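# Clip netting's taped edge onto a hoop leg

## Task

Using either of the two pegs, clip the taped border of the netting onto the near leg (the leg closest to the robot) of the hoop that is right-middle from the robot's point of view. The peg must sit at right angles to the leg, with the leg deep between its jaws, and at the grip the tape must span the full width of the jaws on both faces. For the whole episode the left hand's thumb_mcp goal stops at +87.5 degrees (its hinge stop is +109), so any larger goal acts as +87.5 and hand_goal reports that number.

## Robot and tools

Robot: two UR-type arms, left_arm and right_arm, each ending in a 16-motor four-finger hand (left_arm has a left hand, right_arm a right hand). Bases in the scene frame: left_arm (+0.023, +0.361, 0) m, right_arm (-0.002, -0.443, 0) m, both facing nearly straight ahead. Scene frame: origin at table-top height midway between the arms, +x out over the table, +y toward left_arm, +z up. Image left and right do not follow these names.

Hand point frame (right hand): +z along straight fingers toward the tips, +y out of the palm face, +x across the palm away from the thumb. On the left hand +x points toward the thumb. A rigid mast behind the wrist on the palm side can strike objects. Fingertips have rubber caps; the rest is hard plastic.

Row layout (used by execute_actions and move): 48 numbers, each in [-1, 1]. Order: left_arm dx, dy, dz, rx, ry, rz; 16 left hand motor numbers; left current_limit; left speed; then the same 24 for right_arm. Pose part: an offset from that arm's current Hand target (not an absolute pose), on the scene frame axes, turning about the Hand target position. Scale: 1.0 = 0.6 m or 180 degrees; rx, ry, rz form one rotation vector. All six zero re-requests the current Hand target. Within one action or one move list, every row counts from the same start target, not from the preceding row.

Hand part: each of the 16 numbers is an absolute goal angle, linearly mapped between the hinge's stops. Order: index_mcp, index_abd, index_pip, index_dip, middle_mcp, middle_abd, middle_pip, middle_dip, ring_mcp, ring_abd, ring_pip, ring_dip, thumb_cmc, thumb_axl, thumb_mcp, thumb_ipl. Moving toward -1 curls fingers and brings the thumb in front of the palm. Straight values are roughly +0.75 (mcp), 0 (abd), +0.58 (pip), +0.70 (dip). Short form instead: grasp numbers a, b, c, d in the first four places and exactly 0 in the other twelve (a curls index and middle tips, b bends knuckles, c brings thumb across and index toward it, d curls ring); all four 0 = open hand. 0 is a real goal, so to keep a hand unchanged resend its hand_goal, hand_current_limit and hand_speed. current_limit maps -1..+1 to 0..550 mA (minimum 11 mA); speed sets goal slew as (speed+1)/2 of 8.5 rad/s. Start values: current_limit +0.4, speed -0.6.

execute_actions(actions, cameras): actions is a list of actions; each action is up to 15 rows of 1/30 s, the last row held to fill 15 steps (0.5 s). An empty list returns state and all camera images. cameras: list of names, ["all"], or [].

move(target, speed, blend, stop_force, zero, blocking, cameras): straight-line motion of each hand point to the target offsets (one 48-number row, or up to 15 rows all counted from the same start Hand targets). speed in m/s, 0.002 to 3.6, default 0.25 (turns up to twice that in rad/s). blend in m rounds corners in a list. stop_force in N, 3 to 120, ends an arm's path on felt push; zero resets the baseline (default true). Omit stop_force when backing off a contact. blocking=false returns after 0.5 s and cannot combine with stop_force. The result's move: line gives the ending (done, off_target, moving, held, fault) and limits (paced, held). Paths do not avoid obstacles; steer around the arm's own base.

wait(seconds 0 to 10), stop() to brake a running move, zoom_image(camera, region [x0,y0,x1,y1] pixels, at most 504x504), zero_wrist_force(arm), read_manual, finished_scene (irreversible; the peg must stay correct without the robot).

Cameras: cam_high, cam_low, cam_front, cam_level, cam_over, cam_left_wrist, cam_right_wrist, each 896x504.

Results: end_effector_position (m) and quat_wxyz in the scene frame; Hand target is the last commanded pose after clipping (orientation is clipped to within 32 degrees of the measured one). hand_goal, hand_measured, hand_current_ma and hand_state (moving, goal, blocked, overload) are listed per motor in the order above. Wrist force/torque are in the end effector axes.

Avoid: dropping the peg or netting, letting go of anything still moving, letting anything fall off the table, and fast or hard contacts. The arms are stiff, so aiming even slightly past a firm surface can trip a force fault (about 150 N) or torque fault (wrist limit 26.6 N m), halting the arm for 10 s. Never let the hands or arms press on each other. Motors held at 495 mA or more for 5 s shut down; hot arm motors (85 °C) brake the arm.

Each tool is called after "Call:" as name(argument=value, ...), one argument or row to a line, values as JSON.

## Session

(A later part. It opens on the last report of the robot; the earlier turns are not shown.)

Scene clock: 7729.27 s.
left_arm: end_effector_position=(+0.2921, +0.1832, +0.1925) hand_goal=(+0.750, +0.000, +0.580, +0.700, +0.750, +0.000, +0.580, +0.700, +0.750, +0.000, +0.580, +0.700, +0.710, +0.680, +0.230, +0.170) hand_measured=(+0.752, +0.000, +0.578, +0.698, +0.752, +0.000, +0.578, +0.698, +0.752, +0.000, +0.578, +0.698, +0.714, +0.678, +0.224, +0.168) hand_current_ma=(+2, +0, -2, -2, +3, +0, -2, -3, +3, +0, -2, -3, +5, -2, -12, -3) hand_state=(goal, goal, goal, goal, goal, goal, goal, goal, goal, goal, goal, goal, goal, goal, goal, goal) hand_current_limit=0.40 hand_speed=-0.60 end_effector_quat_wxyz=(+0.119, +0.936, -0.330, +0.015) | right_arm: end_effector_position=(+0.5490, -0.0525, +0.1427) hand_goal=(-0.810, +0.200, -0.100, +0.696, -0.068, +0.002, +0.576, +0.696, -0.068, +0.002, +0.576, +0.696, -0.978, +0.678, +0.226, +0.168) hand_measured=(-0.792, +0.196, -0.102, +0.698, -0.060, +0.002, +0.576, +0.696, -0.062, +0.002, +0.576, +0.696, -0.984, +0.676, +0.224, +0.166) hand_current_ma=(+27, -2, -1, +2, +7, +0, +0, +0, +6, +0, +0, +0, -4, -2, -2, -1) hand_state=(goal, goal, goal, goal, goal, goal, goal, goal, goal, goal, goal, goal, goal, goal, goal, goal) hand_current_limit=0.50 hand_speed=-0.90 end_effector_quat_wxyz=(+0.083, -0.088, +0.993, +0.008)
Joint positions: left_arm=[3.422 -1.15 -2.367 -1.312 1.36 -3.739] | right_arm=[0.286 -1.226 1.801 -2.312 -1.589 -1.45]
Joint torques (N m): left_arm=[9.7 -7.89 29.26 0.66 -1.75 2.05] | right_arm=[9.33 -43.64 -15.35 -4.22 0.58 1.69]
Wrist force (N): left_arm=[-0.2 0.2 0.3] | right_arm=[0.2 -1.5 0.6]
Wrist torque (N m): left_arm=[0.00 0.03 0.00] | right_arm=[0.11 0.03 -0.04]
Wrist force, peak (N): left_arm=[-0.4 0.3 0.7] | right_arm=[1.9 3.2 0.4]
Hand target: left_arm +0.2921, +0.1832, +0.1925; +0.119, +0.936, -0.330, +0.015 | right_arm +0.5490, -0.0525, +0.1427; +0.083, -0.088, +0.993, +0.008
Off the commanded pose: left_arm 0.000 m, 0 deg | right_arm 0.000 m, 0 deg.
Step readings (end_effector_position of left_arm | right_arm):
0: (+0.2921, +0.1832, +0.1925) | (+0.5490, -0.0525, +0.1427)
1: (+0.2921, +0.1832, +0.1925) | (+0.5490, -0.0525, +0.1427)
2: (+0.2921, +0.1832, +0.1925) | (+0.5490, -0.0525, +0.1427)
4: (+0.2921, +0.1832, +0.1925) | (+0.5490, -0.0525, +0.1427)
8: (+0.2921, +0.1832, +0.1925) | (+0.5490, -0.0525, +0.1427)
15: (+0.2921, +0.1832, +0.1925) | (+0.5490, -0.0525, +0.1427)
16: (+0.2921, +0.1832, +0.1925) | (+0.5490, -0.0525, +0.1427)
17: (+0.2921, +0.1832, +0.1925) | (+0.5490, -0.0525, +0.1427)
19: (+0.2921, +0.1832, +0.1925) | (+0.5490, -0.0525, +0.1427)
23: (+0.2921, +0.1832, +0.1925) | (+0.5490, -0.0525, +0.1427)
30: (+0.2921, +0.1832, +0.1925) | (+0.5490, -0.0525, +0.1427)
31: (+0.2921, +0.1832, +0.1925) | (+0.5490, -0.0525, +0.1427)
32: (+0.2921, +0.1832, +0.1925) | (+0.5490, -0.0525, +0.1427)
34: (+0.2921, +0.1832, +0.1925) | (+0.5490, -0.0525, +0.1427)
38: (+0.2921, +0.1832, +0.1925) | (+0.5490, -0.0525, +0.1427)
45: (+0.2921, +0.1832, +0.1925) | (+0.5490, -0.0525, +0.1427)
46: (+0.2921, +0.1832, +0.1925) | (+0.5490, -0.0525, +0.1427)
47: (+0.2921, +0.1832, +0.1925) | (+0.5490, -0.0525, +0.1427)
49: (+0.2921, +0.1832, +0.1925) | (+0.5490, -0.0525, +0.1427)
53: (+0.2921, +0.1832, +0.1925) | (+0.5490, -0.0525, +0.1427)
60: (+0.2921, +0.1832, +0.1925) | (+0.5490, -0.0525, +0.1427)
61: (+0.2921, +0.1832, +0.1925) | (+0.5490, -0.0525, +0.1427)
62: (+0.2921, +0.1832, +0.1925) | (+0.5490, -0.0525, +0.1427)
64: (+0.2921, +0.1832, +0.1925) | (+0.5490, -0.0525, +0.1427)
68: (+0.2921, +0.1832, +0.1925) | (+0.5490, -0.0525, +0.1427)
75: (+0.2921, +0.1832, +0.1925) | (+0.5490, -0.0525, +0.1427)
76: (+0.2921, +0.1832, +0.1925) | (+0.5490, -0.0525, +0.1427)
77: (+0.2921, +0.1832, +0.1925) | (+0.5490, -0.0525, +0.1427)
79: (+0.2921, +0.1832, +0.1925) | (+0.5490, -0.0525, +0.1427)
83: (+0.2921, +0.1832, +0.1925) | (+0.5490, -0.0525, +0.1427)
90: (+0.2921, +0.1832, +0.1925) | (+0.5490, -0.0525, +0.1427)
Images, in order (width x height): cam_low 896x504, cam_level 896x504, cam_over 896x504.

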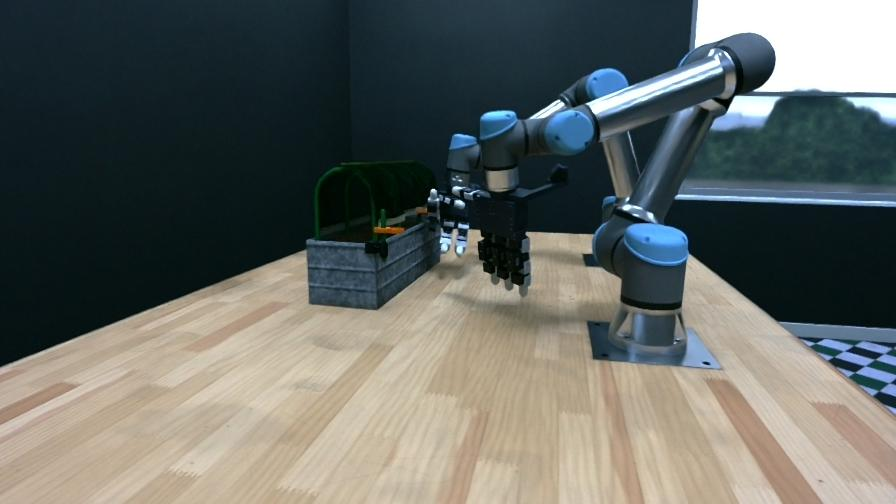

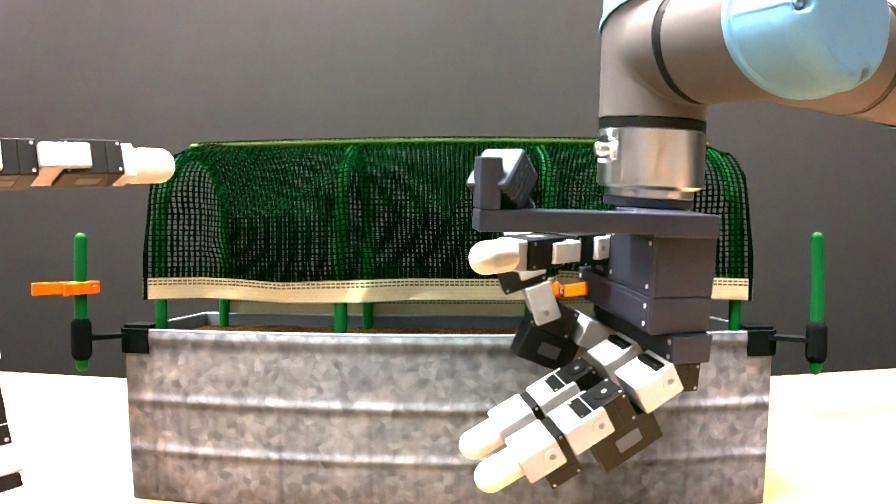

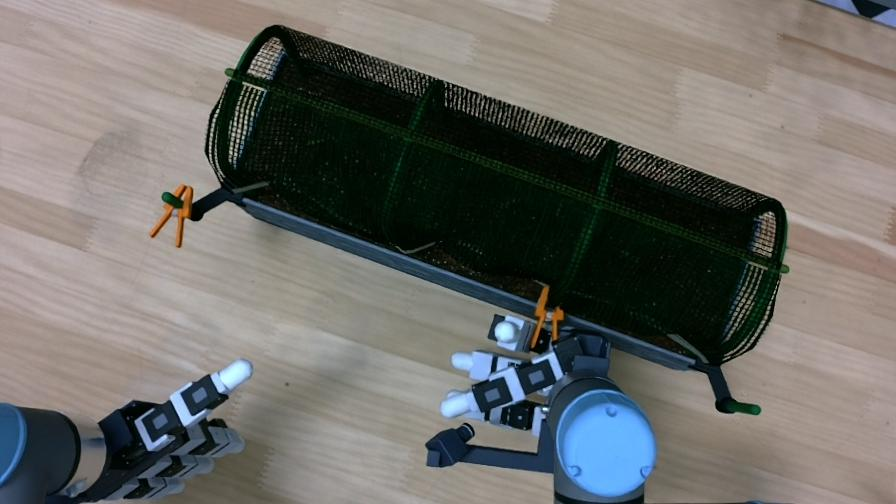

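Call:
execute_actions(
  actions=[
    [[0,0,0,0,0,0,0,0,0,0,0,0,0,0,0,0,0,0,0,0,0,0,0.4,-0.6,0,0,0,0,0,0,-0.80,0.200,0.3,0.696,-0.068,0.002,0.576,0.696,-0.068,0.002,0.576,0.696,-0.978,0.678,0.226,0.168,0.5,-0.85]],
    [[0,0,0,0,0,0,0,0,0,0,0,0,0,0,0,0,0,0,0,0,0,0,0.4,-0.6,0.0009,-0.0055,0,0,0,0,-0.80,0.200,0.3,0.696,-0.068,0.002,0.576,0.696,-0.068,0.002,0.576,0.696,-0.978,0.678,0.226,0.168,0.5,-0.85]],
    [[0,0,0,0,0,0,0,0,0,0,0,0,0,0,0,0,0,0,0,0,0,0,0.4,-0.6,0,0,0,0,0,0,-0.30,0.200,0.4,0.696,-0.068,0.002,0.576,0.696,-0.068,0.002,0.576,0.696,-0.978,0.678,0.226,0.168,0.5,-0.82]],
    [[0,0,0,0,0,0,0,0,0,0,0,0,0,0,0,0,0,0,0,0,0,0,0.4,-0.6,0,0,0,0,0,0,-0.30,0.200,0.4,0.696,-0.068,0.002,0.576,0.696,-0.068,0.002,0.576,0.696,-0.978,0.678,0.226,0.168,0.5,-0.82]],
  ],
)

Call:
move(
  target=[
    [0,0,0,0,0,0,0,0,0,0,0,0,0,0,0,0,0,0,0,0,0,0,0.4,-0.6,-0.072,-0.022,0,0,0,0,-0.30,0.200,0.4,0.696,-0.068,0.002,0.576,0.696,-0.068,0.002,0.576,0.696,-0.978,0.678,0.226,0.168,0.5,-0.82],
    [0,0,0,0,0,0,0,0,0,0,0,0,0,0,0,0,0,0,0,0,0,0,0.4,-0.6,-0.0735,-0.0225,-0.0037,-0.0176,0.0956,0,-0.30,0.200,0.4,0.696,-0.068,0.002,0.576,0.696,-0.068,0.002,0.576,0.696,-0.978,0.678,0.226,0.168,0.5,-0.82],
  ],
  speed=[0.03,0.1],
  blend=[0.005,0],
  cameras=["cam_over","cam_low","cam_level"],
)

Call:
zoom_image(
  camera="cam_over",
  region=[490, 240, 600, 350],
)

Call:
zoom_image(
  camera="cam_level",
  region=[528, 272, 598, 312],
)

Call:
zoom_image(
  camera="cam_low",
  region=[395, 190, 455, 235],
)

Scene clock: 7786.43 s.
left_arm: end_effector_position=(+0.2921, +0.1832, +0.1925) hand_goal=(+0.750, +0.000, +0.580, +0.700, +0.750, +0.000, +0.580, +0.700, +0.750, +0.000, +0.580, +0.700, +0.710, +0.680, +0.230, +0.170) hand_measured=(+0.752, +0.000, +0.578, +0.698, +0.752, +0.000, +0.578, +0.698, +0.752, +0.000, +0.578, +0.698, +0.714, +0.678, +0.224, +0.168) hand_current_ma=(+2, +0, -2, -2, +3, +0, -2, -3, +3, +0, -2, -3, +5, -2, -12, -3) hand_state=(goal, goal, goal, goal, goal, goal, goal, goal, goal, goal, goal, goal, goal, goal, goal, goal) hand_current_limit=0.40 hand_speed=-0.60 end_effector_quat_wxyz=(+0.119, +0.936, -0.330, +0.015) | right_arm: end_effector_position=(+0.5495, -0.0558, +0.1427) hand_goal=(-0.300, +0.200, +0.400, +0.696, -0.068, +0.002, +0.576, +0.696, -0.068, +0.002, +0.576, +0.696, -0.978, +0.678, +0.226, +0.168) hand_measured=(-0.294, +0.196, +0.400, +0.698, -0.060, +0.002, +0.576, +0.696, -0.062, +0.002, +0.576, +0.696, -0.982, +0.676, +0.224, +0.166) hand_current_ma=(+6, -2, +0, +2, +7, +0, +0, +0, +6, +0, +0, +0, -3, -2, -2, -1) hand_state=(goal, goal, goal, goal, goal, goal, goal, goal, goal, goal, goal, goal, goal, goal, goal, goal) hand_current_limit=0.50 hand_speed=-0.82 end_effector_quat_wxyz=(+0.083, -0.088, +0.993, +0.008)
Joint positions: left_arm=[3.422 -1.15 -2.367 -1.312 1.36 -3.739] | right_arm=[0.281 -1.228 1.805 -2.313 -1.588 -1.456]
Joint torques (N m): left_arm=[10.61 -7.31 29 0.55 -1.85 2.12] | right_arm=[10 -28.03 -31.24 -1.04 -0.97 1.98]
Wrist force (N): left_arm=[-0.2 0.1 0.5] | right_arm=[0.4 -1.2 0.8]
Wrist torque (N m): left_arm=[-0.04 0.04 0.00] | right_arm=[0.12 0.00 -0.02]
Wrist force, peak (N): left_arm=[-0.2 0.3 0.6] | right_arm=[0.7 -2.0 0.8]
Hand target: left_arm +0.2921, +0.1832, +0.1925; +0.119, +0.936, -0.330, +0.015 | right_arm +0.5495, -0.0558, +0.1427; +0.083, -0.088, +0.993, +0.008
Off the commanded pose: left_arm 0.000 m, 0 deg | right_arm 0.000 m, 0 deg.
Step readings (end_effector_position of left_arm | right_arm):
0: (+0.2921, +0.1832, +0.1925) | (+0.5490, -0.0525, +0.1427)
1: (+0.2921, +0.1832, +0.1925) | (+0.5490, -0.0525, +0.1427)
2: (+0.2921, +0.1832, +0.1925) | (+0.5490, -0.0525, +0.1427)
4: (+0.2921, +0.1832, +0.1925) | (+0.5490, -0.0525, +0.1427)
8: (+0.2921, +0.1832, +0.1925) | (+0.5490, -0.0525, +0.1427)
15: (+0.2921, +0.1832, +0.1925) | (+0.5490, -0.0525, +0.1427)
16: (+0.2921, +0.1832, +0.1925) | (+0.5490, -0.0526, +0.1427)
17: (+0.2921, +0.1832, +0.1925) | (+0.5491, -0.0534, +0.1427)
19: (+0.2921, +0.1832, +0.1925) | (+0.5494, -0.0555, +0.1427)
23: (+0.2921, +0.1832, +0.1925) | (+0.5495, -0.0560, +0.1427)
30: (+0.2921, +0.1832, +0.1925) | (+0.5495, -0.0558, +0.1428)
31: (+0.2921, +0.1832, +0.1925) | (+0.5495, -0.0558, +0.1428)
32: (+0.2921, +0.1832, +0.1925) | (+0.5495, -0.0558, +0.1428)
34: (+0.2921, +0.1832, +0.1925) | (+0.5495, -0.0558, +0.1428)
38: (+0.2921, +0.1832, +0.1925) | (+0.5495, -0.0558, +0.1427)
45: (+0.2921, +0.1832, +0.1925) | (+0.5495, -0.0558, +0.1427)
46: (+0.2921, +0.1832, +0.1925) | (+0.5495, -0.0558, +0.1427)
47: (+0.2921, +0.1832, +0.1925) | (+0.5495, -0.0558, +0.1427)
49: (+0.2921, +0.1832, +0.1925) | (+0.5495, -0.0558, +0.1427)
53: (+0.2921, +0.1832, +0.1925) | (+0.5495, -0.0558, +0.1427)
60: (+0.2921, +0.1832, +0.1925) | (+0.5495, -0.0558, +0.1427)

Scene clock: 7789.90 s.
left_arm: end_effector_position=(+0.2921, +0.1832, +0.1925) hand_goal=(+0.750, +0.000, +0.580, +0.700, +0.750, +0.000, +0.580, +0.700, +0.750, +0.000, +0.580, +0.700, +0.710, +0.680, +0.230, +0.170) hand_measured=(+0.752, +0.000, +0.578, +0.698, +0.752, +0.000, +0.578, +0.698, +0.752, +0.000, +0.578, +0.698, +0.714, +0.678, +0.224, +0.168) hand_current_ma=(+2, +0, -2, -2, +3, +0, -2, -3, +3, +0, -2, -3, +5, -2, -12, -3) hand_state=(goal, goal, goal, goal, goal, goal, goal, goal, goal, goal, goal, goal, goal, goal, goal, goal) hand_current_limit=0.40 hand_speed=-0.60 end_effector_quat_wxyz=(+0.119, +0.936, -0.330, +0.015) | right_arm: end_effector_position=(+0.5055, -0.0693, +0.1405) hand_goal=(-0.300, +0.200, +0.400, +0.696, -0.068, +0.002, +0.576, +0.696, -0.068, +0.002, +0.576, +0.696, -0.978, +0.678, +0.226, +0.168) hand_measured=(-0.294, +0.198, +0.400, +0.698, -0.060, +0.002, +0.576, +0.696, -0.062, +0.002, +0.576, +0.696, -0.980, +0.676, +0.224, +0.166) hand_current_ma=(+6, -1, +0, +2, +7, +0, +0, +0, +6, +0, +0, +0, +0, -2, -2, -1) hand_state=(goal, goal, goal, goal, goal, goal, goal, goal, goal, goal, goal, goal, goal, goal, goal, goal) hand_current_limit=0.50 hand_speed=-0.82 end_effector_quat_wxyz=(-0.069, -0.088, +0.994, -0.006)
Joint positions: left_arm=[3.422 -1.15 -2.367 -1.312 1.36 -3.739] | right_arm=[0.267 -1.227 1.698 -1.903 -1.556 -1.469]
Joint torques (N m): left_arm=[10.27 -7.12 29.14 0.56 -1.78 2.04] | right_arm=[1.16 -47.88 -14.16 -1.15 -0.85 0.74]
Wrist force (N): left_arm=[-0.1 0.3 0.6] | right_arm=[-0.2 -1.3 0.7]
Wrist torque (N m): left_arm=[-0.01 0.02 0.00] | right_arm=[0.07 0.03 -0.01]
Wrist force, peak (N): left_arm=[-0.2 0.4 0.7] | right_arm=[0.2 -1.9 0.8]
Hand target: left_arm +0.2921, +0.1832, +0.1925; +0.119, +0.936, -0.330, +0.015 | right_arm +0.5054, -0.0693, +0.1405; -0.069, -0.088, +0.994, -0.006
Off the commanded pose: left_arm 0.000 m, 0 deg | right_arm 0.000 m, 0 deg.
move: done
Images, in order (width x height): cam_low 896x504, cam_level 896x504, cam_over 896x504.

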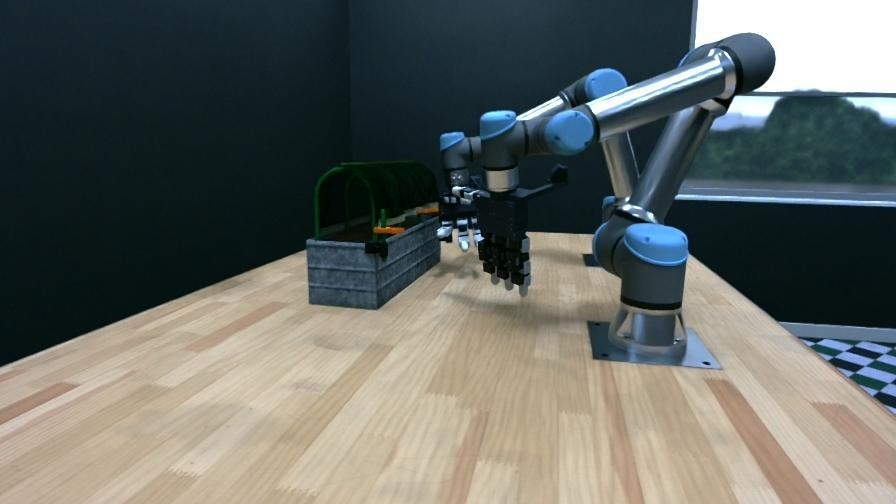

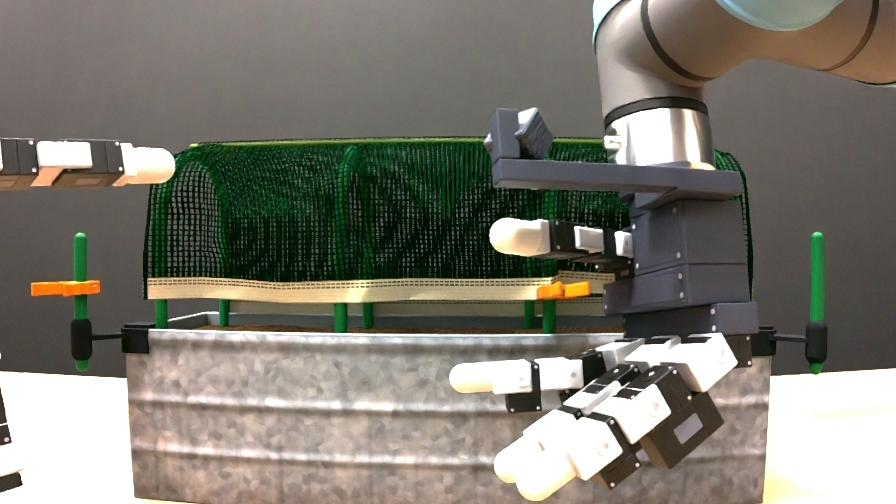

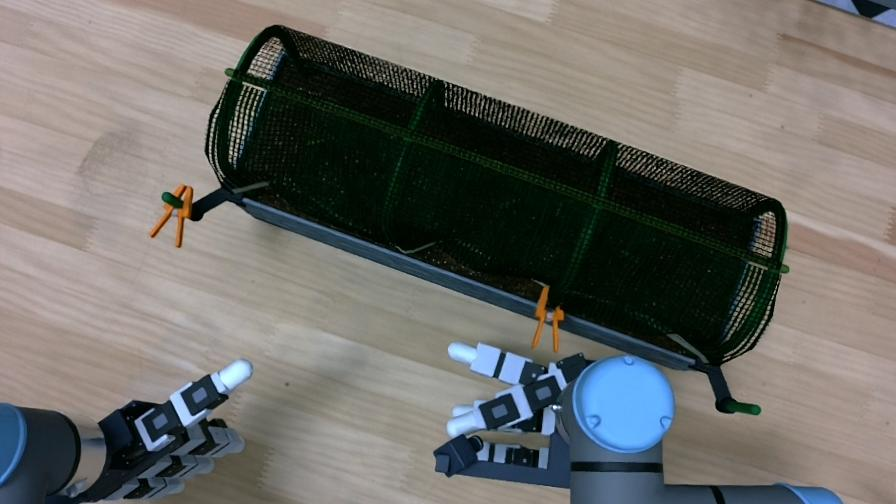

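Scaled by 4.582.

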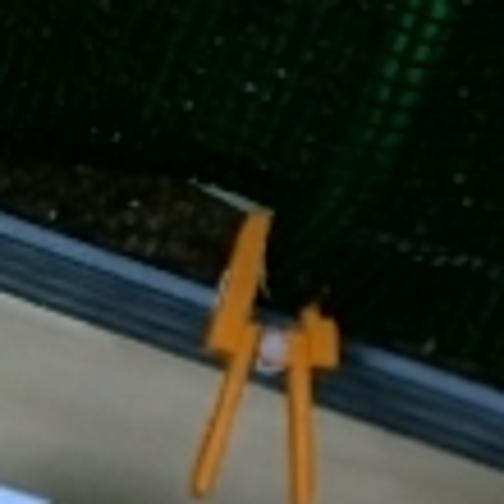

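Scaled by 7.200.

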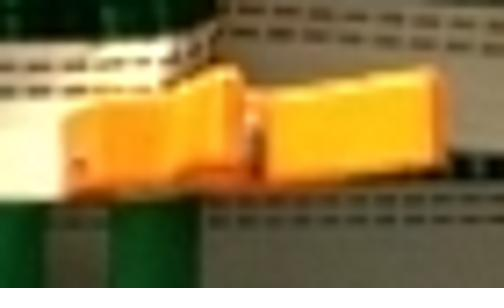

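Scaled by 8.400.

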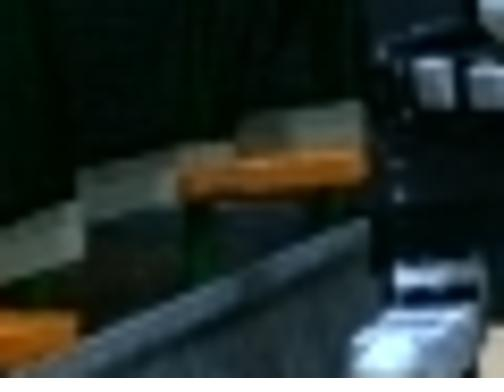

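Call:
move(
  target=[0,0,0,0,0,0,0,0,0,0,0,0,0,0,0,0,0,0,0,0,0,0,0.4,-0.6,0.0415,0.0115,0,0,0,0,-0.30,0.200,0.4,0.696,-0.068,0.002,0.576,0.696,-0.068,0.002,0.576,0.696,-0.978,0.678,0.226,0.168,0.5,-0.82],
  speed=0.03,
  stop_force=6,
)

Call:
execute_actions(
  actions=[
    [[0,0,0,0,0,0,0,0,0,0,0,0,0,0,0,0,0,0,0,0,0,0,0.4,-0.6,0,0,0,0,0,0,-0.80,0.200,0.3,0.696,-0.068,0.002,0.576,0.696,-0.068,0.002,0.576,0.696,-0.978,0.678,0.226,0.168,0.5,-0.88]],
    [[0,0,0,0,0,0,0,0,0,0,0,0,0,0,0,0,0,0,0,0,0,0,0.4,-0.6,0,0,0,0,0,0,-0.80,0.200,0.3,0.696,-0.068,0.002,0.576,0.696,-0.068,0.002,0.576,0.696,-0.978,0.678,0.226,0.168,0.5,-0.88]],
    [[0,0,0,0,0,0,0,0,0,0,0,0,0,0,0,0,0,0,0,0,0,0,0.4,-0.6,0,0,0,0,0,0,-0.81,0.200,-0.15,0.696,-0.068,0.002,0.576,0.696,-0.068,0.002,0.576,0.696,-0.978,0.678,0.226,0.168,0.5,-0.9]],
    [[0,0,0,0,0,0,0,0,0,0,0,0,0,0,0,0,0,0,0,0,0,0,0.4,-0.6,0,0,0,0,0,0,-0.81,0.200,-0.15,0.696,-0.068,0.002,0.576,0.696,-0.068,0.002,0.576,0.696,-0.978,0.678,0.226,0.168,0.5,-0.92]],
  ],
  cameras=["cam_over","cam_level"],
)

Call:
zoom_image(
  camera="cam_over",
  region=[490, 250, 600, 360],
)

Call:
zoom_image(
  camera="cam_level",
  region=[500, 260, 600, 320],
)

Scene clock: 7832.53 s.
left_arm: end_effector_position=(+0.2921, +0.1832, +0.1925) hand_goal=(+0.750, +0.000, +0.580, +0.700, +0.750, +0.000, +0.580, +0.700, +0.750, +0.000, +0.580, +0.700, +0.710, +0.680, +0.230, +0.170) hand_measured=(+0.752, +0.000, +0.578, +0.698, +0.752, +0.000, +0.578, +0.698, +0.752, +0.000, +0.578, +0.698, +0.714, +0.678, +0.224, +0.168) hand_current_ma=(+2, +0, -2, -2, +3, +0, -2, -3, +3, +0, -2, -3, +5, -2, -12, -3) hand_state=(goal, goal, goal, goal, goal, goal, goal, goal, goal, goal, goal, goal, goal, goal, goal, goal) hand_current_limit=0.40 hand_speed=-0.60 end_effector_quat_wxyz=(+0.119, +0.936, -0.330, +0.015) | right_arm: end_effector_position=(+0.5303, -0.0624, +0.1405) hand_goal=(-0.300, +0.200, +0.400, +0.696, -0.068, +0.002, +0.576, +0.696, -0.068, +0.002, +0.576, +0.696, -0.978, +0.678, +0.226, +0.168) hand_measured=(-0.292, +0.198, +0.400, +0.698, -0.060, +0.002, +0.576, +0.696, -0.062, +0.002, +0.576, +0.696, -0.980, +0.676, +0.224, +0.166) hand_current_ma=(+6, -1, +0, +2, +7, +0, +0, +0, +6, +0, +0, +0, +0, -2, -2, -1) hand_state=(goal, goal, goal, goal, goal, goal, goal, goal, goal, goal, goal, goal, goal, goal, goal, goal) hand_current_limit=0.50 hand_speed=-0.82 end_effector_quat_wxyz=(-0.069, -0.088, +0.994, -0.006)
Joint positions: left_arm=[3.422 -1.15 -2.367 -1.312 1.36 -3.739] | right_arm=[0.267 -1.173 1.62 -1.879 -1.556 -1.469]
Joint torques (N m): left_arm=[10.04 -6.42 28.7 0.54 -1.78 2.04] | right_arm=[-7.76 -51.19 -13.62 -4.02 -1.08 -1.61]
Wrist force (N): left_arm=[-0.1 0.1 0.5] | right_arm=[-0.4 -1.4 0.7]
Wrist torque (N m): left_arm=[-0.03 0.03 0.00] | right_arm=[0.08 0.04 -0.02]
Wrist force, peak (N): left_arm=[-0.2 0.3 0.7] | right_arm=[-0.3 -1.8 1.2]
Hand target: left_arm +0.2921, +0.1832, +0.1925; +0.119, +0.936, -0.330, +0.015 | right_arm +0.5303, -0.0624, +0.1405; -0.069, -0.088, +0.994, -0.006
Off the commanded pose: left_arm 0.000 m, 0 deg | right_arm 0.000 m, 0 deg.
move: done

Scene clock: 7835.23 s.
left_arm: end_effector_position=(+0.2921, +0.1832, +0.1925) hand_goal=(+0.750, +0.000, +0.580, +0.700, +0.750, +0.000, +0.580, +0.700, +0.750, +0.000, +0.580, +0.700, +0.710, +0.680, +0.230, +0.170) hand_measured=(+0.752, +0.000, +0.578, +0.698, +0.752, +0.000, +0.578, +0.698, +0.752, +0.000, +0.578, +0.698, +0.714, +0.678, +0.224, +0.168) hand_current_ma=(+2, +0, -2, -2, +3, +0, -2, -3, +3, +0, -2, -3, +5, -2, -12, -3) hand_state=(goal, goal, goal, goal, goal, goal, goal, goal, goal, goal, goal, goal, goal, goal, goal, goal) hand_current_limit=0.40 hand_speed=-0.60 end_effector_quat_wxyz=(+0.119, +0.936, -0.330, +0.015) | right_arm: end_effector_position=(+0.5303, -0.0624, +0.1405) hand_goal=(-0.810, +0.200, -0.150, +0.696, -0.068, +0.002, +0.576, +0.696, -0.068, +0.002, +0.576, +0.696, -0.978, +0.678, +0.226, +0.168) hand_measured=(-0.790, +0.198, -0.142, +0.698, -0.060, +0.002, +0.576, +0.696, -0.062, +0.002, +0.576, +0.696, -0.980, +0.676, +0.224, +0.166) hand_current_ma=(+28, -1, +8, +2, +7, +0, +0, +0, +6, +0, +0, +0, +0, -2, -2, -1) hand_state=(goal, goal, goal, goal, goal, goal, goal, goal, goal, goal, goal, goal, goal, goal, goal, goal) hand_current_limit=0.50 hand_speed=-0.92 end_effector_quat_wxyz=(-0.069, -0.088, +0.994, -0.006)
Joint positions: left_arm=[3.422 -1.15 -2.367 -1.312 1.36 -3.739] | right_arm=[0.267 -1.173 1.62 -1.879 -1.556 -1.469]
Joint torques (N m): left_arm=[9.48 -7.15 28.91 0.59 -1.65 2.17] | right_arm=[-0.28 -51.34 -14.15 -3.9 -0.07 -0.66]
Wrist force (N): left_arm=[-0.2 0.1 0.3] | right_arm=[0.1 -0.7 0.8]
Wrist torque (N m): left_arm=[-0.01 0.03 0.00] | right_arm=[0.13 -0.01 0.01]
Wrist force, peak (N): left_arm=[0.1 0.4 0.7] | right_arm=[-0.1 -1.7 0.8]
Hand target: left_arm +0.2921, +0.1832, +0.1925; +0.119, +0.936, -0.330, +0.015 | right_arm +0.5303, -0.0624, +0.1405; -0.069, -0.088, +0.994, -0.006
Off the commanded pose: left_arm 0.000 m, 0 deg | right_arm 0.000 m, 0 deg.
Step readings (end_effector_position of left_arm | right_arm):
0: (+0.2921, +0.1832, +0.1925) | (+0.5303, -0.0624, +0.1405)
1: (+0.2921, +0.1832, +0.1925) | (+0.5303, -0.0624, +0.1405)
2: (+0.2921, +0.1832, +0.1925) | (+0.5303, -0.0624, +0.1405)
4: (+0.2921, +0.1832, +0.1925) | (+0.5303, -0.0624, +0.1405)
8: (+0.2921, +0.1832, +0.1925) | (+0.5303, -0.0624, +0.1405)
15: (+0.2921, +0.1832, +0.1925) | (+0.5303, -0.0624, +0.1405)
16: (+0.2921, +0.1832, +0.1925) | (+0.5303, -0.0624, +0.1405)
17: (+0.2921, +0.1832, +0.1925) | (+0.5303, -0.0624, +0.1405)
19: (+0.2921, +0.1832, +0.1925) | (+0.5303, -0.0624, +0.1405)
23: (+0.2921, +0.1832, +0.1925) | (+0.5303, -0.0624, +0.1405)
30: (+0.2921, +0.1832, +0.1925) | (+0.5303, -0.0624, +0.1405)
31: (+0.2921, +0.1832, +0.1925) | (+0.5303, -0.0624, +0.1405)
32: (+0.2921, +0.1832, +0.1925) | (+0.5303, -0.0624, +0.1405)
34: (+0.2921, +0.1832, +0.1925) | (+0.5303, -0.0624, +0.1405)
38: (+0.2921, +0.1832, +0.1925) | (+0.5303, -0.0624, +0.1405)
45: (+0.2921, +0.1832, +0.1925) | (+0.5303, -0.0624, +0.1405)
46: (+0.2921, +0.1832, +0.1925) | (+0.5303, -0.0624, +0.1405)
47: (+0.2921, +0.1832, +0.1925) | (+0.5303, -0.0624, +0.1405)
49: (+0.2921, +0.1832, +0.1925) | (+0.5303, -0.0624, +0.1405)
53: (+0.2921, +0.1832, +0.1925) | (+0.5303, -0.0624, +0.1405)
60: (+0.2921, +0.1832, +0.1925) | (+0.5303, -0.0624, +0.1405)
Images, in order (width x height): cam_level 896x504, cam_over 896x504.

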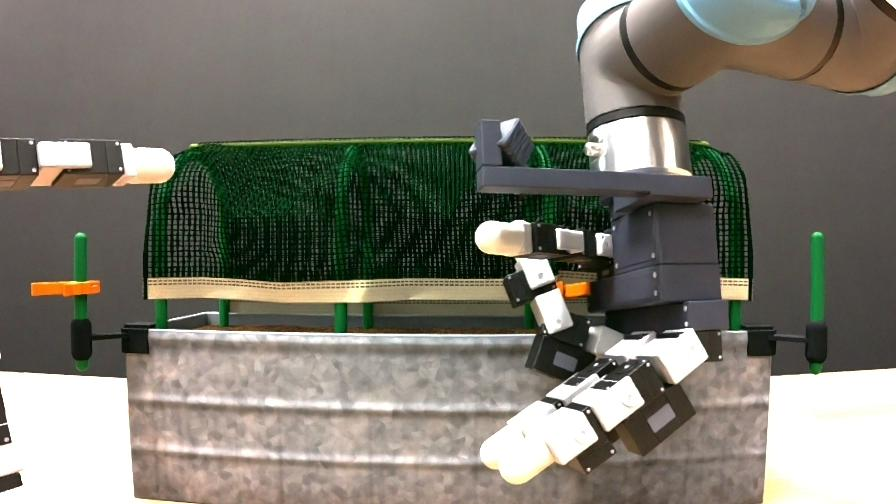

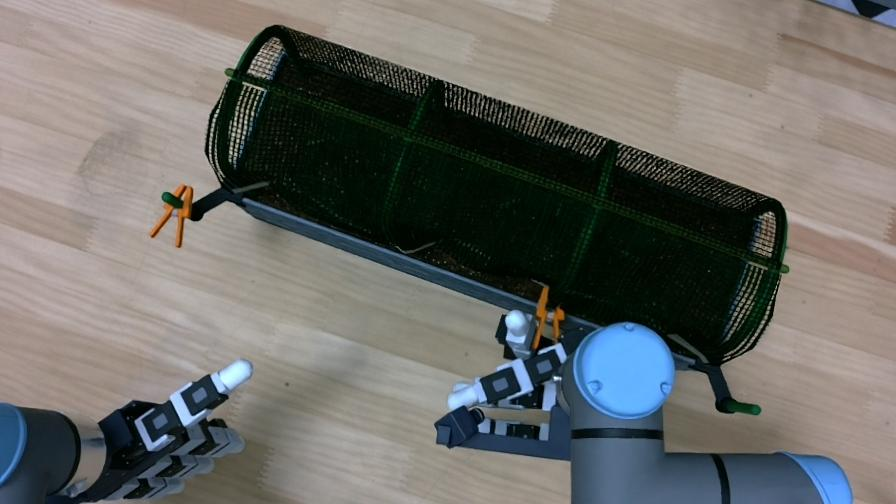

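Scaled by 4.582.

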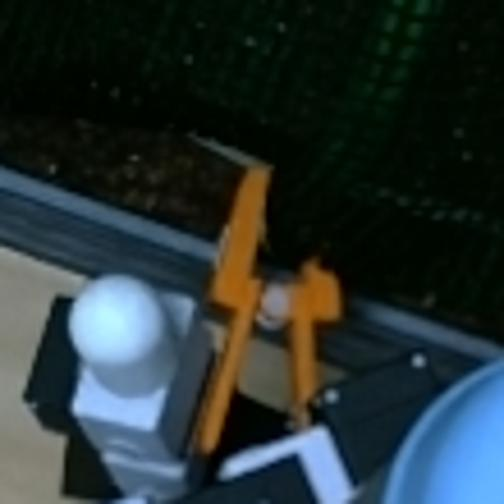

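Scaled by 5.040.

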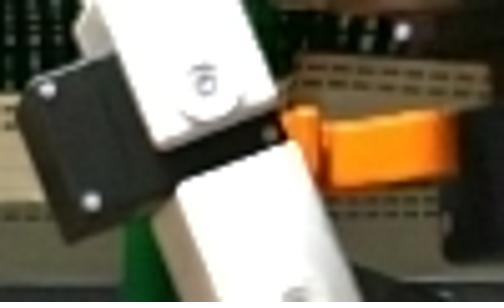

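Call:
move(
  target=[0,0,0,0,0,0,0,0,0,0,0,0,0,0,0,0,0,0,0,0,0,0,0.4,-0.6,-0.0022,0.0119,0,0,0,0,-0.810,0.200,-0.150,0.696,-0.068,0.002,0.576,0.696,-0.068,0.002,0.576,0.696,-0.978,0.678,0.226,0.168,0.5,-0.92],
  speed=0.006,
  stop_force=3,
)

Call:
execute_actions(
  actions=[
    [[0,0,0,0,0,0,0,0,0,0,0,0,0,0,0,0,0,0,0,0,0,0,0.4,-0.6,0,0,0,0,0,0,-0.83,0.200,-0.38,0.696,-0.068,0.002,0.576,0.696,-0.068,0.002,0.576,0.696,-0.978,0.678,0.226,0.168,0.6,-0.93]],
    [[0,0,0,0,0,0,0,0,0,0,0,0,0,0,0,0,0,0,0,0,0,0,0.4,-0.6,0,0,0,0,0,0,-0.83,0.200,-0.38,0.696,-0.068,0.002,0.576,0.696,-0.068,0.002,0.576,0.696,-0.978,0.678,0.226,0.168,0.6,-0.93]],
    [[0,0,0,0,0,0,0,0,0,0,0,0,0,0,0,0,0,0,0,0,0,0,0.4,-0.6,0,0,0,0,0,0,-0.90,0.200,-0.55,0.696,-0.068,0.002,0.576,0.696,-0.068,0.002,0.576,0.696,-0.978,0.678,0.226,0.168,0.78,-0.93]],
    [[0,0,0,0,0,0,0,0,0,0,0,0,0,0,0,0,0,0,0,0,0,0,0.4,-0.6,0,0,0,0,0,0,-1.0,0.200,-0.90,0.696,-0.068,0.002,0.576,0.696,-0.068,0.002,0.576,0.696,-0.978,0.678,0.226,0.168,0.79,-0.93]],
    [[0,0,0,0,0,0,0,0,0,0,0,0,0,0,0,0,0,0,0,0,0,0,0.4,-0.6,0,0,0,0,0,0,-1.0,0.200,-0.90,0.696,-0.068,0.002,0.576,0.696,-0.068,0.002,0.576,0.696,-0.978,0.678,0.226,0.168,0.79,-0.93]],
    [[0,0,0,0,0,0,0,0,0,0,0,0,0,0,0,0,0,0,0,0,0,0,0.4,-0.6,0,0,0,0,0,0,-1.0,0.200,-0.90,0.696,-0.068,0.002,0.576,0.696,-0.068,0.002,0.576,0.696,-0.978,0.678,0.226,0.168,0.79,-0.93]],
  ],
  cameras=["cam_over","cam_level","cam_low"],
)

Call:
zoom_image(
  camera="cam_over",
  region=[490, 240, 600, 350],
)

Call:
zoom_image(
  camera="cam_level",
  region=[500, 260, 600, 320],
)

Call:
zoom_image(
  camera="cam_low",
  region=[395, 190, 455, 235],
)

Scene clock: 7866.70 s.
left_arm: end_effector_position=(+0.2921, +0.1832, +0.1925) hand_goal=(+0.750, +0.000, +0.580, +0.700, +0.750, +0.000, +0.580, +0.700, +0.750, +0.000, +0.580, +0.700, +0.710, +0.680, +0.230, +0.170) hand_measured=(+0.752, +0.000, +0.578, +0.698, +0.752, +0.000, +0.578, +0.698, +0.752, +0.000, +0.578, +0.698, +0.714, +0.678, +0.224, +0.168) hand_current_ma=(+2, +0, -2, -2, +3, +0, -2, -3, +3, +0, -2, -3, +5, -2, -12, -3) hand_state=(goal, goal, goal, goal, goal, goal, goal, goal, goal, goal, goal, goal, goal, goal, goal, goal) hand_current_limit=0.40 hand_speed=-0.60 end_effector_quat_wxyz=(+0.119, +0.936, -0.330, +0.015) | right_arm: end_effector_position=(+0.5290, -0.0552, +0.1405) hand_goal=(-0.810, +0.200, -0.150, +0.696, -0.068, +0.002, +0.576, +0.696, -0.068, +0.002, +0.576, +0.696, -0.978, +0.678, +0.226, +0.168) hand_measured=(-0.792, +0.198, -0.144, +0.698, -0.060, +0.002, +0.576, +0.696, -0.062, +0.002, +0.576, +0.696, -0.980, +0.676, +0.224, +0.166) hand_current_ma=(+28, -1, +5, +2, +7, +0, +0, +0, +6, +0, +0, +0, +0, -2, -2, -1) hand_state=(goal, goal, goal, goal, goal, goal, goal, goal, goal, goal, goal, goal, goal, goal, goal, goal) hand_current_limit=0.50 hand_speed=-0.92 end_effector_quat_wxyz=(-0.069, -0.088, +0.994, -0.006)
Joint positions: left_arm=[3.422 -1.15 -2.367 -1.312 1.36 -3.739] | right_arm=[0.279 -1.168 1.613 -1.877 -1.554 -1.458]
Joint torques (N m): left_arm=[9.85 -6.73 28.62 0.6 -1.76 2.16] | right_arm=[-8.17 -37.91 -22.95 -1.13 1.56 -1.45]
Wrist force (N): left_arm=[-0.1 0.3 0.3] | right_arm=[0.1 -1.5 0.4]
Wrist torque (N m): left_arm=[0.01 0.02 0.01] | right_arm=[0.10 0.00 -0.18]
Wrist force, peak (N): left_arm=[-0.2 0.4 0.7] | right_arm=[0.2 -2.1 0.6]
Hand target: left_arm +0.2921, +0.1832, +0.1925; +0.119, +0.936, -0.330, +0.015 | right_arm +0.5290, -0.0553, +0.1405; -0.069, -0.088, +0.994, -0.006
Off the commanded pose: left_arm 0.000 m, 0 deg | right_arm 0.000 m, 0 deg.
move: done

Scene clock: 7869.90 s.
left_arm: end_effector_position=(+0.2921, +0.1832, +0.1925) hand_goal=(+0.750, +0.000, +0.580, +0.700, +0.750, +0.000, +0.580, +0.700, +0.750, +0.000, +0.580, +0.700, +0.710, +0.680, +0.230, +0.170) hand_measured=(+0.752, +0.000, +0.578, +0.698, +0.752, +0.000, +0.578, +0.698, +0.752, +0.000, +0.578, +0.698, +0.714, +0.678, +0.224, +0.168) hand_current_ma=(+2, +0, -2, -2, +3, +0, -2, -3, +3, +0, -2, -3, +5, -2, -12, -3) hand_state=(goal, goal, goal, goal, goal, goal, goal, goal, goal, goal, goal, goal, goal, goal, goal, goal) hand_current_limit=0.40 hand_speed=-0.60 end_effector_quat_wxyz=(+0.119, +0.936, -0.330, +0.015) | right_arm: end_effector_position=(+0.5290, -0.0553, +0.1405) hand_goal=(-1.000, +0.200, -0.900, +0.696, -0.068, +0.002, +0.576, +0.696, -0.068, +0.002, +0.576, +0.696, -0.978, +0.678, +0.226, +0.168) hand_measured=(-0.798, +0.190, -0.406, +0.694, -0.060, +0.002, +0.576, +0.696, -0.062, +0.002, +0.576, +0.696, -0.980, +0.676, +0.224, +0.166) hand_current_ma=(+492, -7, +492, -1, +7, +0, +0, +0, +6, +0, +0, +0, +0, -2, -2, -1) hand_state=(blocked, goal, blocked, goal, goal, goal, goal, goal, goal, goal, goal, goal, goal, goal, goal, goal) hand_current_limit=0.79 hand_speed=-0.93 end_effector_quat_wxyz=(-0.069, -0.088, +0.994, -0.006)
Joint positions: left_arm=[3.422 -1.15 -2.367 -1.312 1.36 -3.739] | right_arm=[0.279 -1.168 1.613 -1.877 -1.554 -1.458]
Joint torques (N m): left_arm=[10.52 -6.33 28.76 0.59 -1.72 2.06] | right_arm=[-11.14 -51.03 -17.55 -3.17 -0.96 -1.52]
Wrist force (N): left_arm=[-0.4 0.3 0.4] | right_arm=[0.2 -0.3 0.4]
Wrist torque (N m): left_arm=[-0.01 0.06 -0.02] | right_arm=[0.14 -0.04 -0.26]
Wrist force, peak (N): left_arm=[-0.2 0.4 0.6] | right_arm=[0.3 -2.1 0.5]
Hand target: left_arm +0.2921, +0.1832, +0.1925; +0.119, +0.936, -0.330, +0.015 | right_arm +0.5290, -0.0553, +0.1405; -0.069, -0.088, +0.994, -0.006
Off the commanded pose: left_arm 0.000 m, 0 deg | right_arm 0.000 m, 0 deg.
Step readings (end_effector_position of left_arm | right_arm):
0: (+0.2921, +0.1832, +0.1925) | (+0.5290, -0.0552, +0.1405)
1: (+0.2921, +0.1832, +0.1925) | (+0.5290, -0.0552, +0.1405)
2: (+0.2921, +0.1832, +0.1925) | (+0.5290, -0.0552, +0.1405)
4: (+0.2921, +0.1832, +0.1925) | (+0.5290, -0.0552, +0.1405)
8: (+0.2921, +0.1832, +0.1925) | (+0.5290, -0.0552, +0.1405)
15: (+0.2921, +0.1832, +0.1925) | (+0.5290, -0.0553, +0.1405)
16: (+0.2921, +0.1832, +0.1925) | (+0.5290, -0.0553, +0.1405)
17: (+0.2921, +0.1832, +0.1925) | (+0.5290, -0.0553, +0.1405)
19: (+0.2921, +0.1832, +0.1925) | (+0.5290, -0.0553, +0.1405)
23: (+0.2921, +0.1832, +0.1925) | (+0.5290, -0.0553, +0.1405)
30: (+0.2921, +0.1832, +0.1925) | (+0.5290, -0.0553, +0.1405)
31: (+0.2921, +0.1832, +0.1925) | (+0.5290, -0.0553, +0.1405)
32: (+0.2921, +0.1832, +0.1925) | (+0.5290, -0.0553, +0.1405)
34: (+0.2921, +0.1832, +0.1925) | (+0.5290, -0.0553, +0.1405)
38: (+0.2921, +0.1832, +0.1925) | (+0.5290, -0.0553, +0.1405)
45: (+0.2921, +0.1832, +0.1925) | (+0.5290, -0.0553, +0.1405)
46: (+0.2921, +0.1832, +0.1925) | (+0.5290, -0.0553, +0.1405)
47: (+0.2921, +0.1832, +0.1925) | (+0.5290, -0.0553, +0.1405)
49: (+0.2921, +0.1832, +0.1925) | (+0.5290, -0.0553, +0.1405)
53: (+0.2921, +0.1832, +0.1925) | (+0.5290, -0.0553, +0.1405)
60: (+0.2921, +0.1832, +0.1925) | (+0.5290, -0.0553, +0.1405)
61: (+0.2921, +0.1832, +0.1925) | (+0.5290, -0.0553, +0.1405)
62: (+0.2921, +0.1832, +0.1925) | (+0.5290, -0.0553, +0.1405)
64: (+0.2921, +0.1832, +0.1925) | (+0.5290, -0.0553, +0.1405)
68: (+0.2921, +0.1832, +0.1925) | (+0.5290, -0.0553, +0.1405)
75: (+0.2921, +0.1832, +0.1925) | (+0.5290, -0.0553, +0.1405)
76: (+0.2921, +0.1832, +0.1925) | (+0.5290, -0.0553, +0.1405)
77: (+0.2921, +0.1832, +0.1925) | (+0.5290, -0.0553, +0.1405)
79: (+0.2921, +0.1832, +0.1925) | (+0.5290, -0.0553, +0.1405)
83: (+0.2921, +0.1832, +0.1925) | (+0.5290, -0.0553, +0.1405)
90: (+0.2921, +0.1832, +0.1925) | (+0.5290, -0.0553, +0.1405)
Images, in order (width x height): cam_low 896x504, cam_level 896x504, cam_over 896x504.

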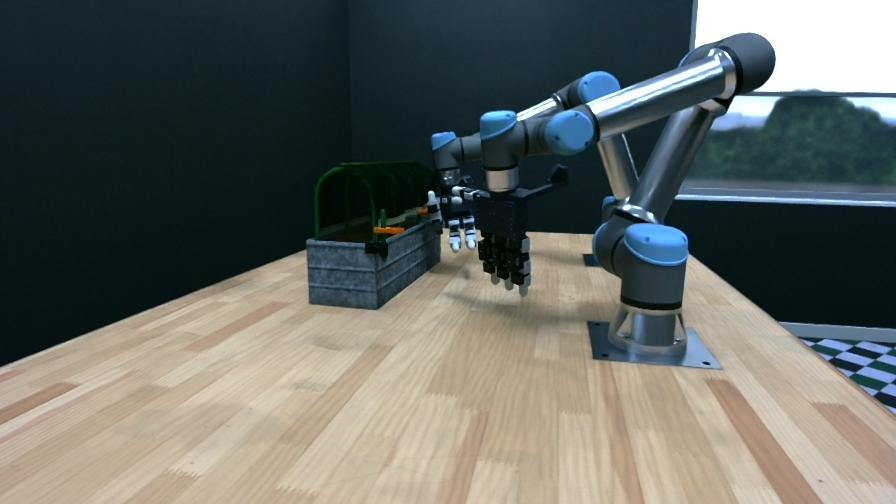

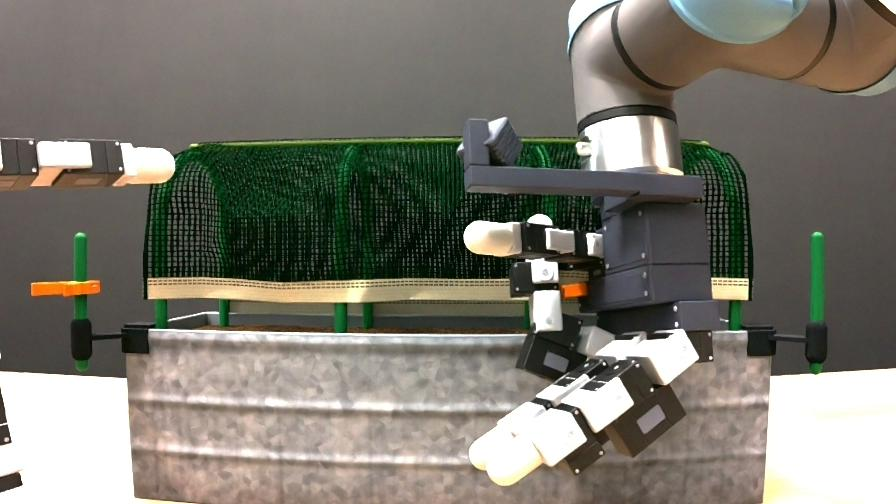

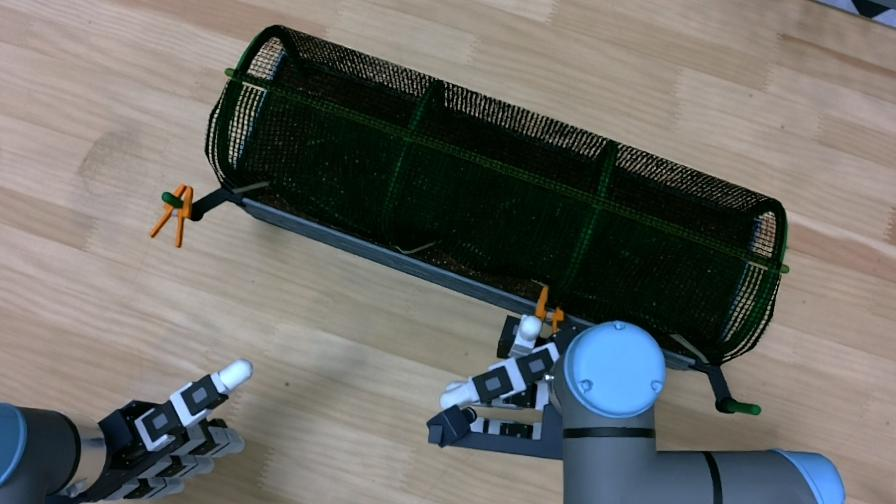

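Scaled by 4.582.

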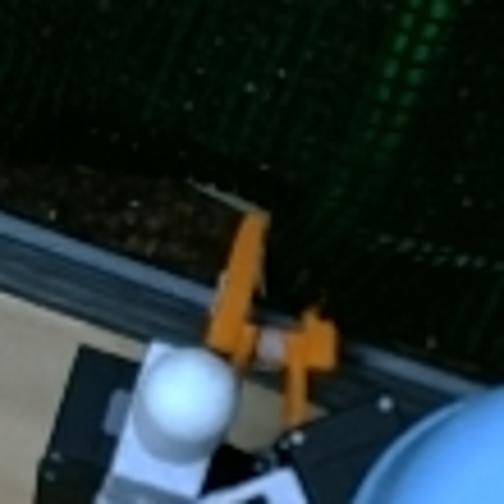

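Scaled by 5.040.

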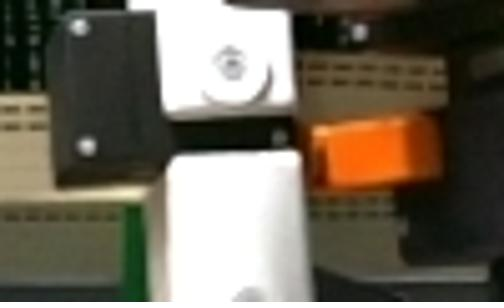

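Scaled by 8.400.

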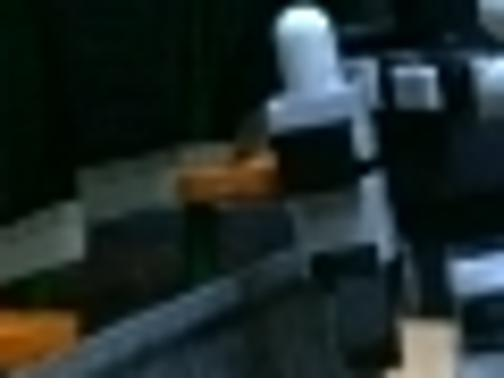

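Call:
move(
  target=[
    [0,0,0,0,0,0,0,0,0,0,0,0,0,0,0,0,0,0,0,0,0,0,0.4,-0.6,-0.0082,-0.0015,0,0,0,0,-1.0,0.200,-0.9,0.696,-0.068,0.002,0.576,0.696,-0.068,0.002,0.576,0.696,-0.978,0.678,0.226,0.168,0.79,-0.93],
    [0,0,0,0,0,0,0,0,0,0,0,0,0,0,0,0,0,0,0,0,0,0,0.4,-0.6,0.0023,0.0004,-0.0077,0.0070,-0.0382,0,-1.0,0.200,-0.9,0.696,-0.068,0.002,0.576,0.696,-0.068,0.002,0.576,0.696,-0.978,0.678,0.226,0.168,0.79,-0.93],
  ],
  speed=0.01,
  cameras=["cam_over","cam_level","cam_low"],
)

Call:
zoom_image(
  camera="cam_over",
  region=[490, 240, 600, 350],
)

Call:
zoom_image(
  camera="cam_level",
  region=[500, 260, 600, 320],
)

Call:
zoom_image(
  camera="cam_low",
  region=[395, 190, 455, 235],
)

Scene clock: 7897.13 s.
left_arm: end_effector_position=(+0.2921, +0.1832, +0.1925) hand_goal=(+0.750, +0.000, +0.580, +0.700, +0.750, +0.000, +0.580, +0.700, +0.750, +0.000, +0.580, +0.700, +0.710, +0.680, +0.230, +0.170) hand_measured=(+0.752, +0.000, +0.578, +0.698, +0.752, +0.000, +0.578, +0.698, +0.752, +0.000, +0.578, +0.698, +0.714, +0.678, +0.224, +0.168) hand_current_ma=(+2, +0, -2, -2, +3, +0, -2, -3, +3, +0, -2, -3, +5, -2, -12, -3) hand_state=(goal, goal, goal, goal, goal, goal, goal, goal, goal, goal, goal, goal, goal, goal, goal, goal) hand_current_limit=0.40 hand_speed=-0.60 end_effector_quat_wxyz=(+0.119, +0.936, -0.330, +0.015) | right_arm: end_effector_position=(+0.5304, -0.0550, +0.1359) hand_goal=(-1.000, +0.200, -0.900, +0.696, -0.068, +0.002, +0.576, +0.696, -0.068, +0.002, +0.576, +0.696, -0.978, +0.678, +0.226, +0.168) hand_measured=(-0.798, +0.188, -0.412, +0.692, -0.060, +0.002, +0.576, +0.696, -0.062, +0.002, +0.576, +0.696, -0.980, +0.676, +0.224, +0.166) hand_current_ma=(+492, -10, +492, -3, +7, +0, +0, +0, +6, +0, +0, +0, +0, -2, -2, -1) hand_state=(blocked, goal, blocked, goal, goal, goal, goal, goal, goal, goal, goal, goal, goal, goal, goal, goal) hand_current_limit=0.79 hand_speed=-0.93 end_effector_quat_wxyz=(-0.009, -0.088, +0.996, +0.000)
Joint positions: left_arm=[3.422 -1.15 -2.367 -1.312 1.36 -3.739] | right_arm=[0.283 -1.205 1.717 -2.066 -1.568 -1.452]
Joint torques (N m): left_arm=[9.82 -5.73 28.51 0.54 -1.71 2.12] | right_arm=[9.3 -48.06 -22.01 -1.18 -0.76 1.82]
Wrist force (N): left_arm=[-0.2 0.2 0.5] | right_arm=[0.2 0.3 1.4]
Wrist torque (N m): left_arm=[-0.02 0.04 0.00] | right_arm=[0.15 0.04 -0.32]
Wrist force, peak (N): left_arm=[-0.1 0.2 0.8] | right_arm=[-0.6 0.2 1.8]
Hand target: left_arm +0.2921, +0.1832, +0.1925; +0.119, +0.936, -0.330, +0.015 | right_arm +0.5304, -0.0550, +0.1359; -0.009, -0.088, +0.996, +0.000
Off the commanded pose: left_arm 0.000 m, 0 deg | right_arm 0.000 m, 0 deg.
move: done
Images, in order (width x height): cam_low 896x504, cam_level 896x504, cam_over 896x504.

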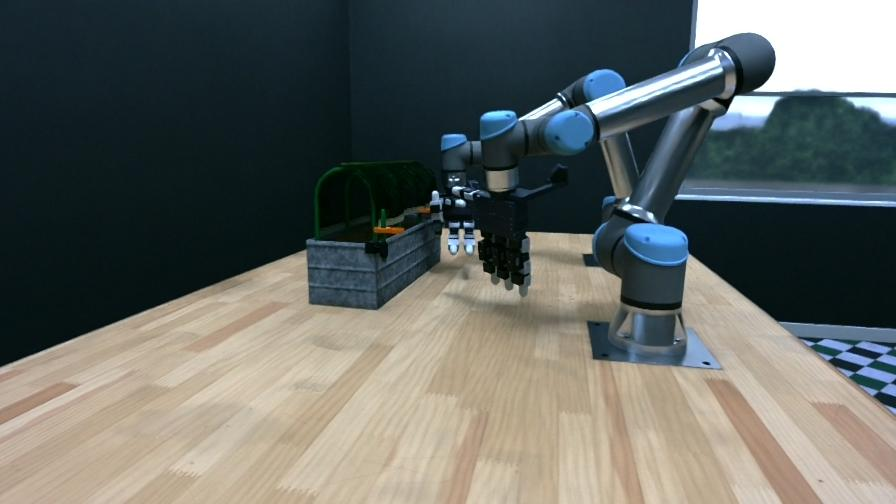

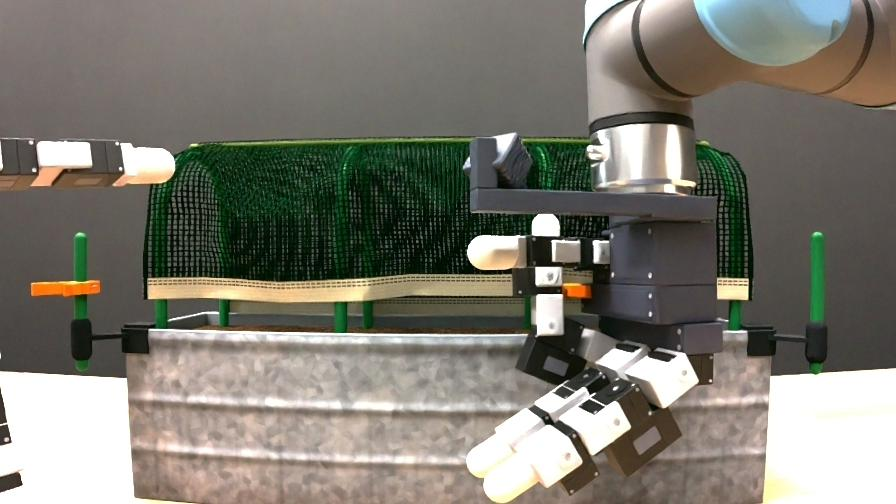

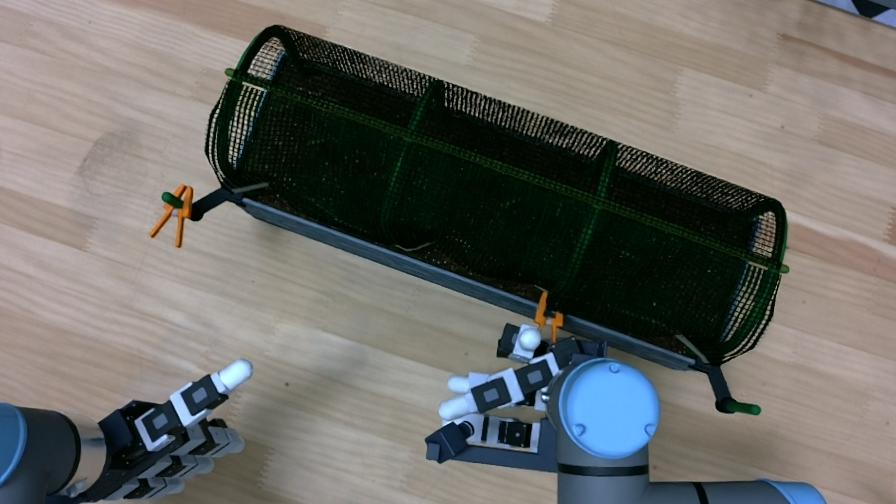

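Scaled by 4.582.

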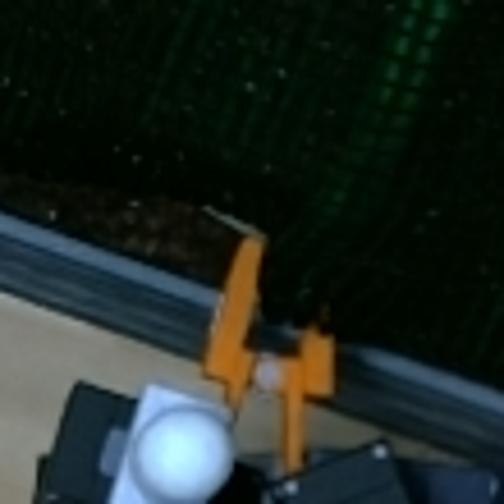

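Scaled by 5.040.

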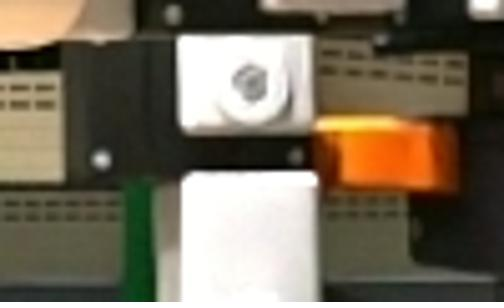

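Scaled by 8.400.

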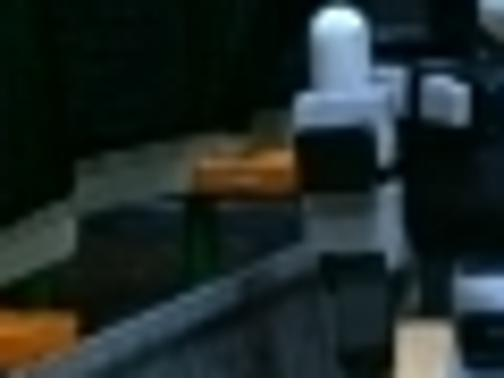

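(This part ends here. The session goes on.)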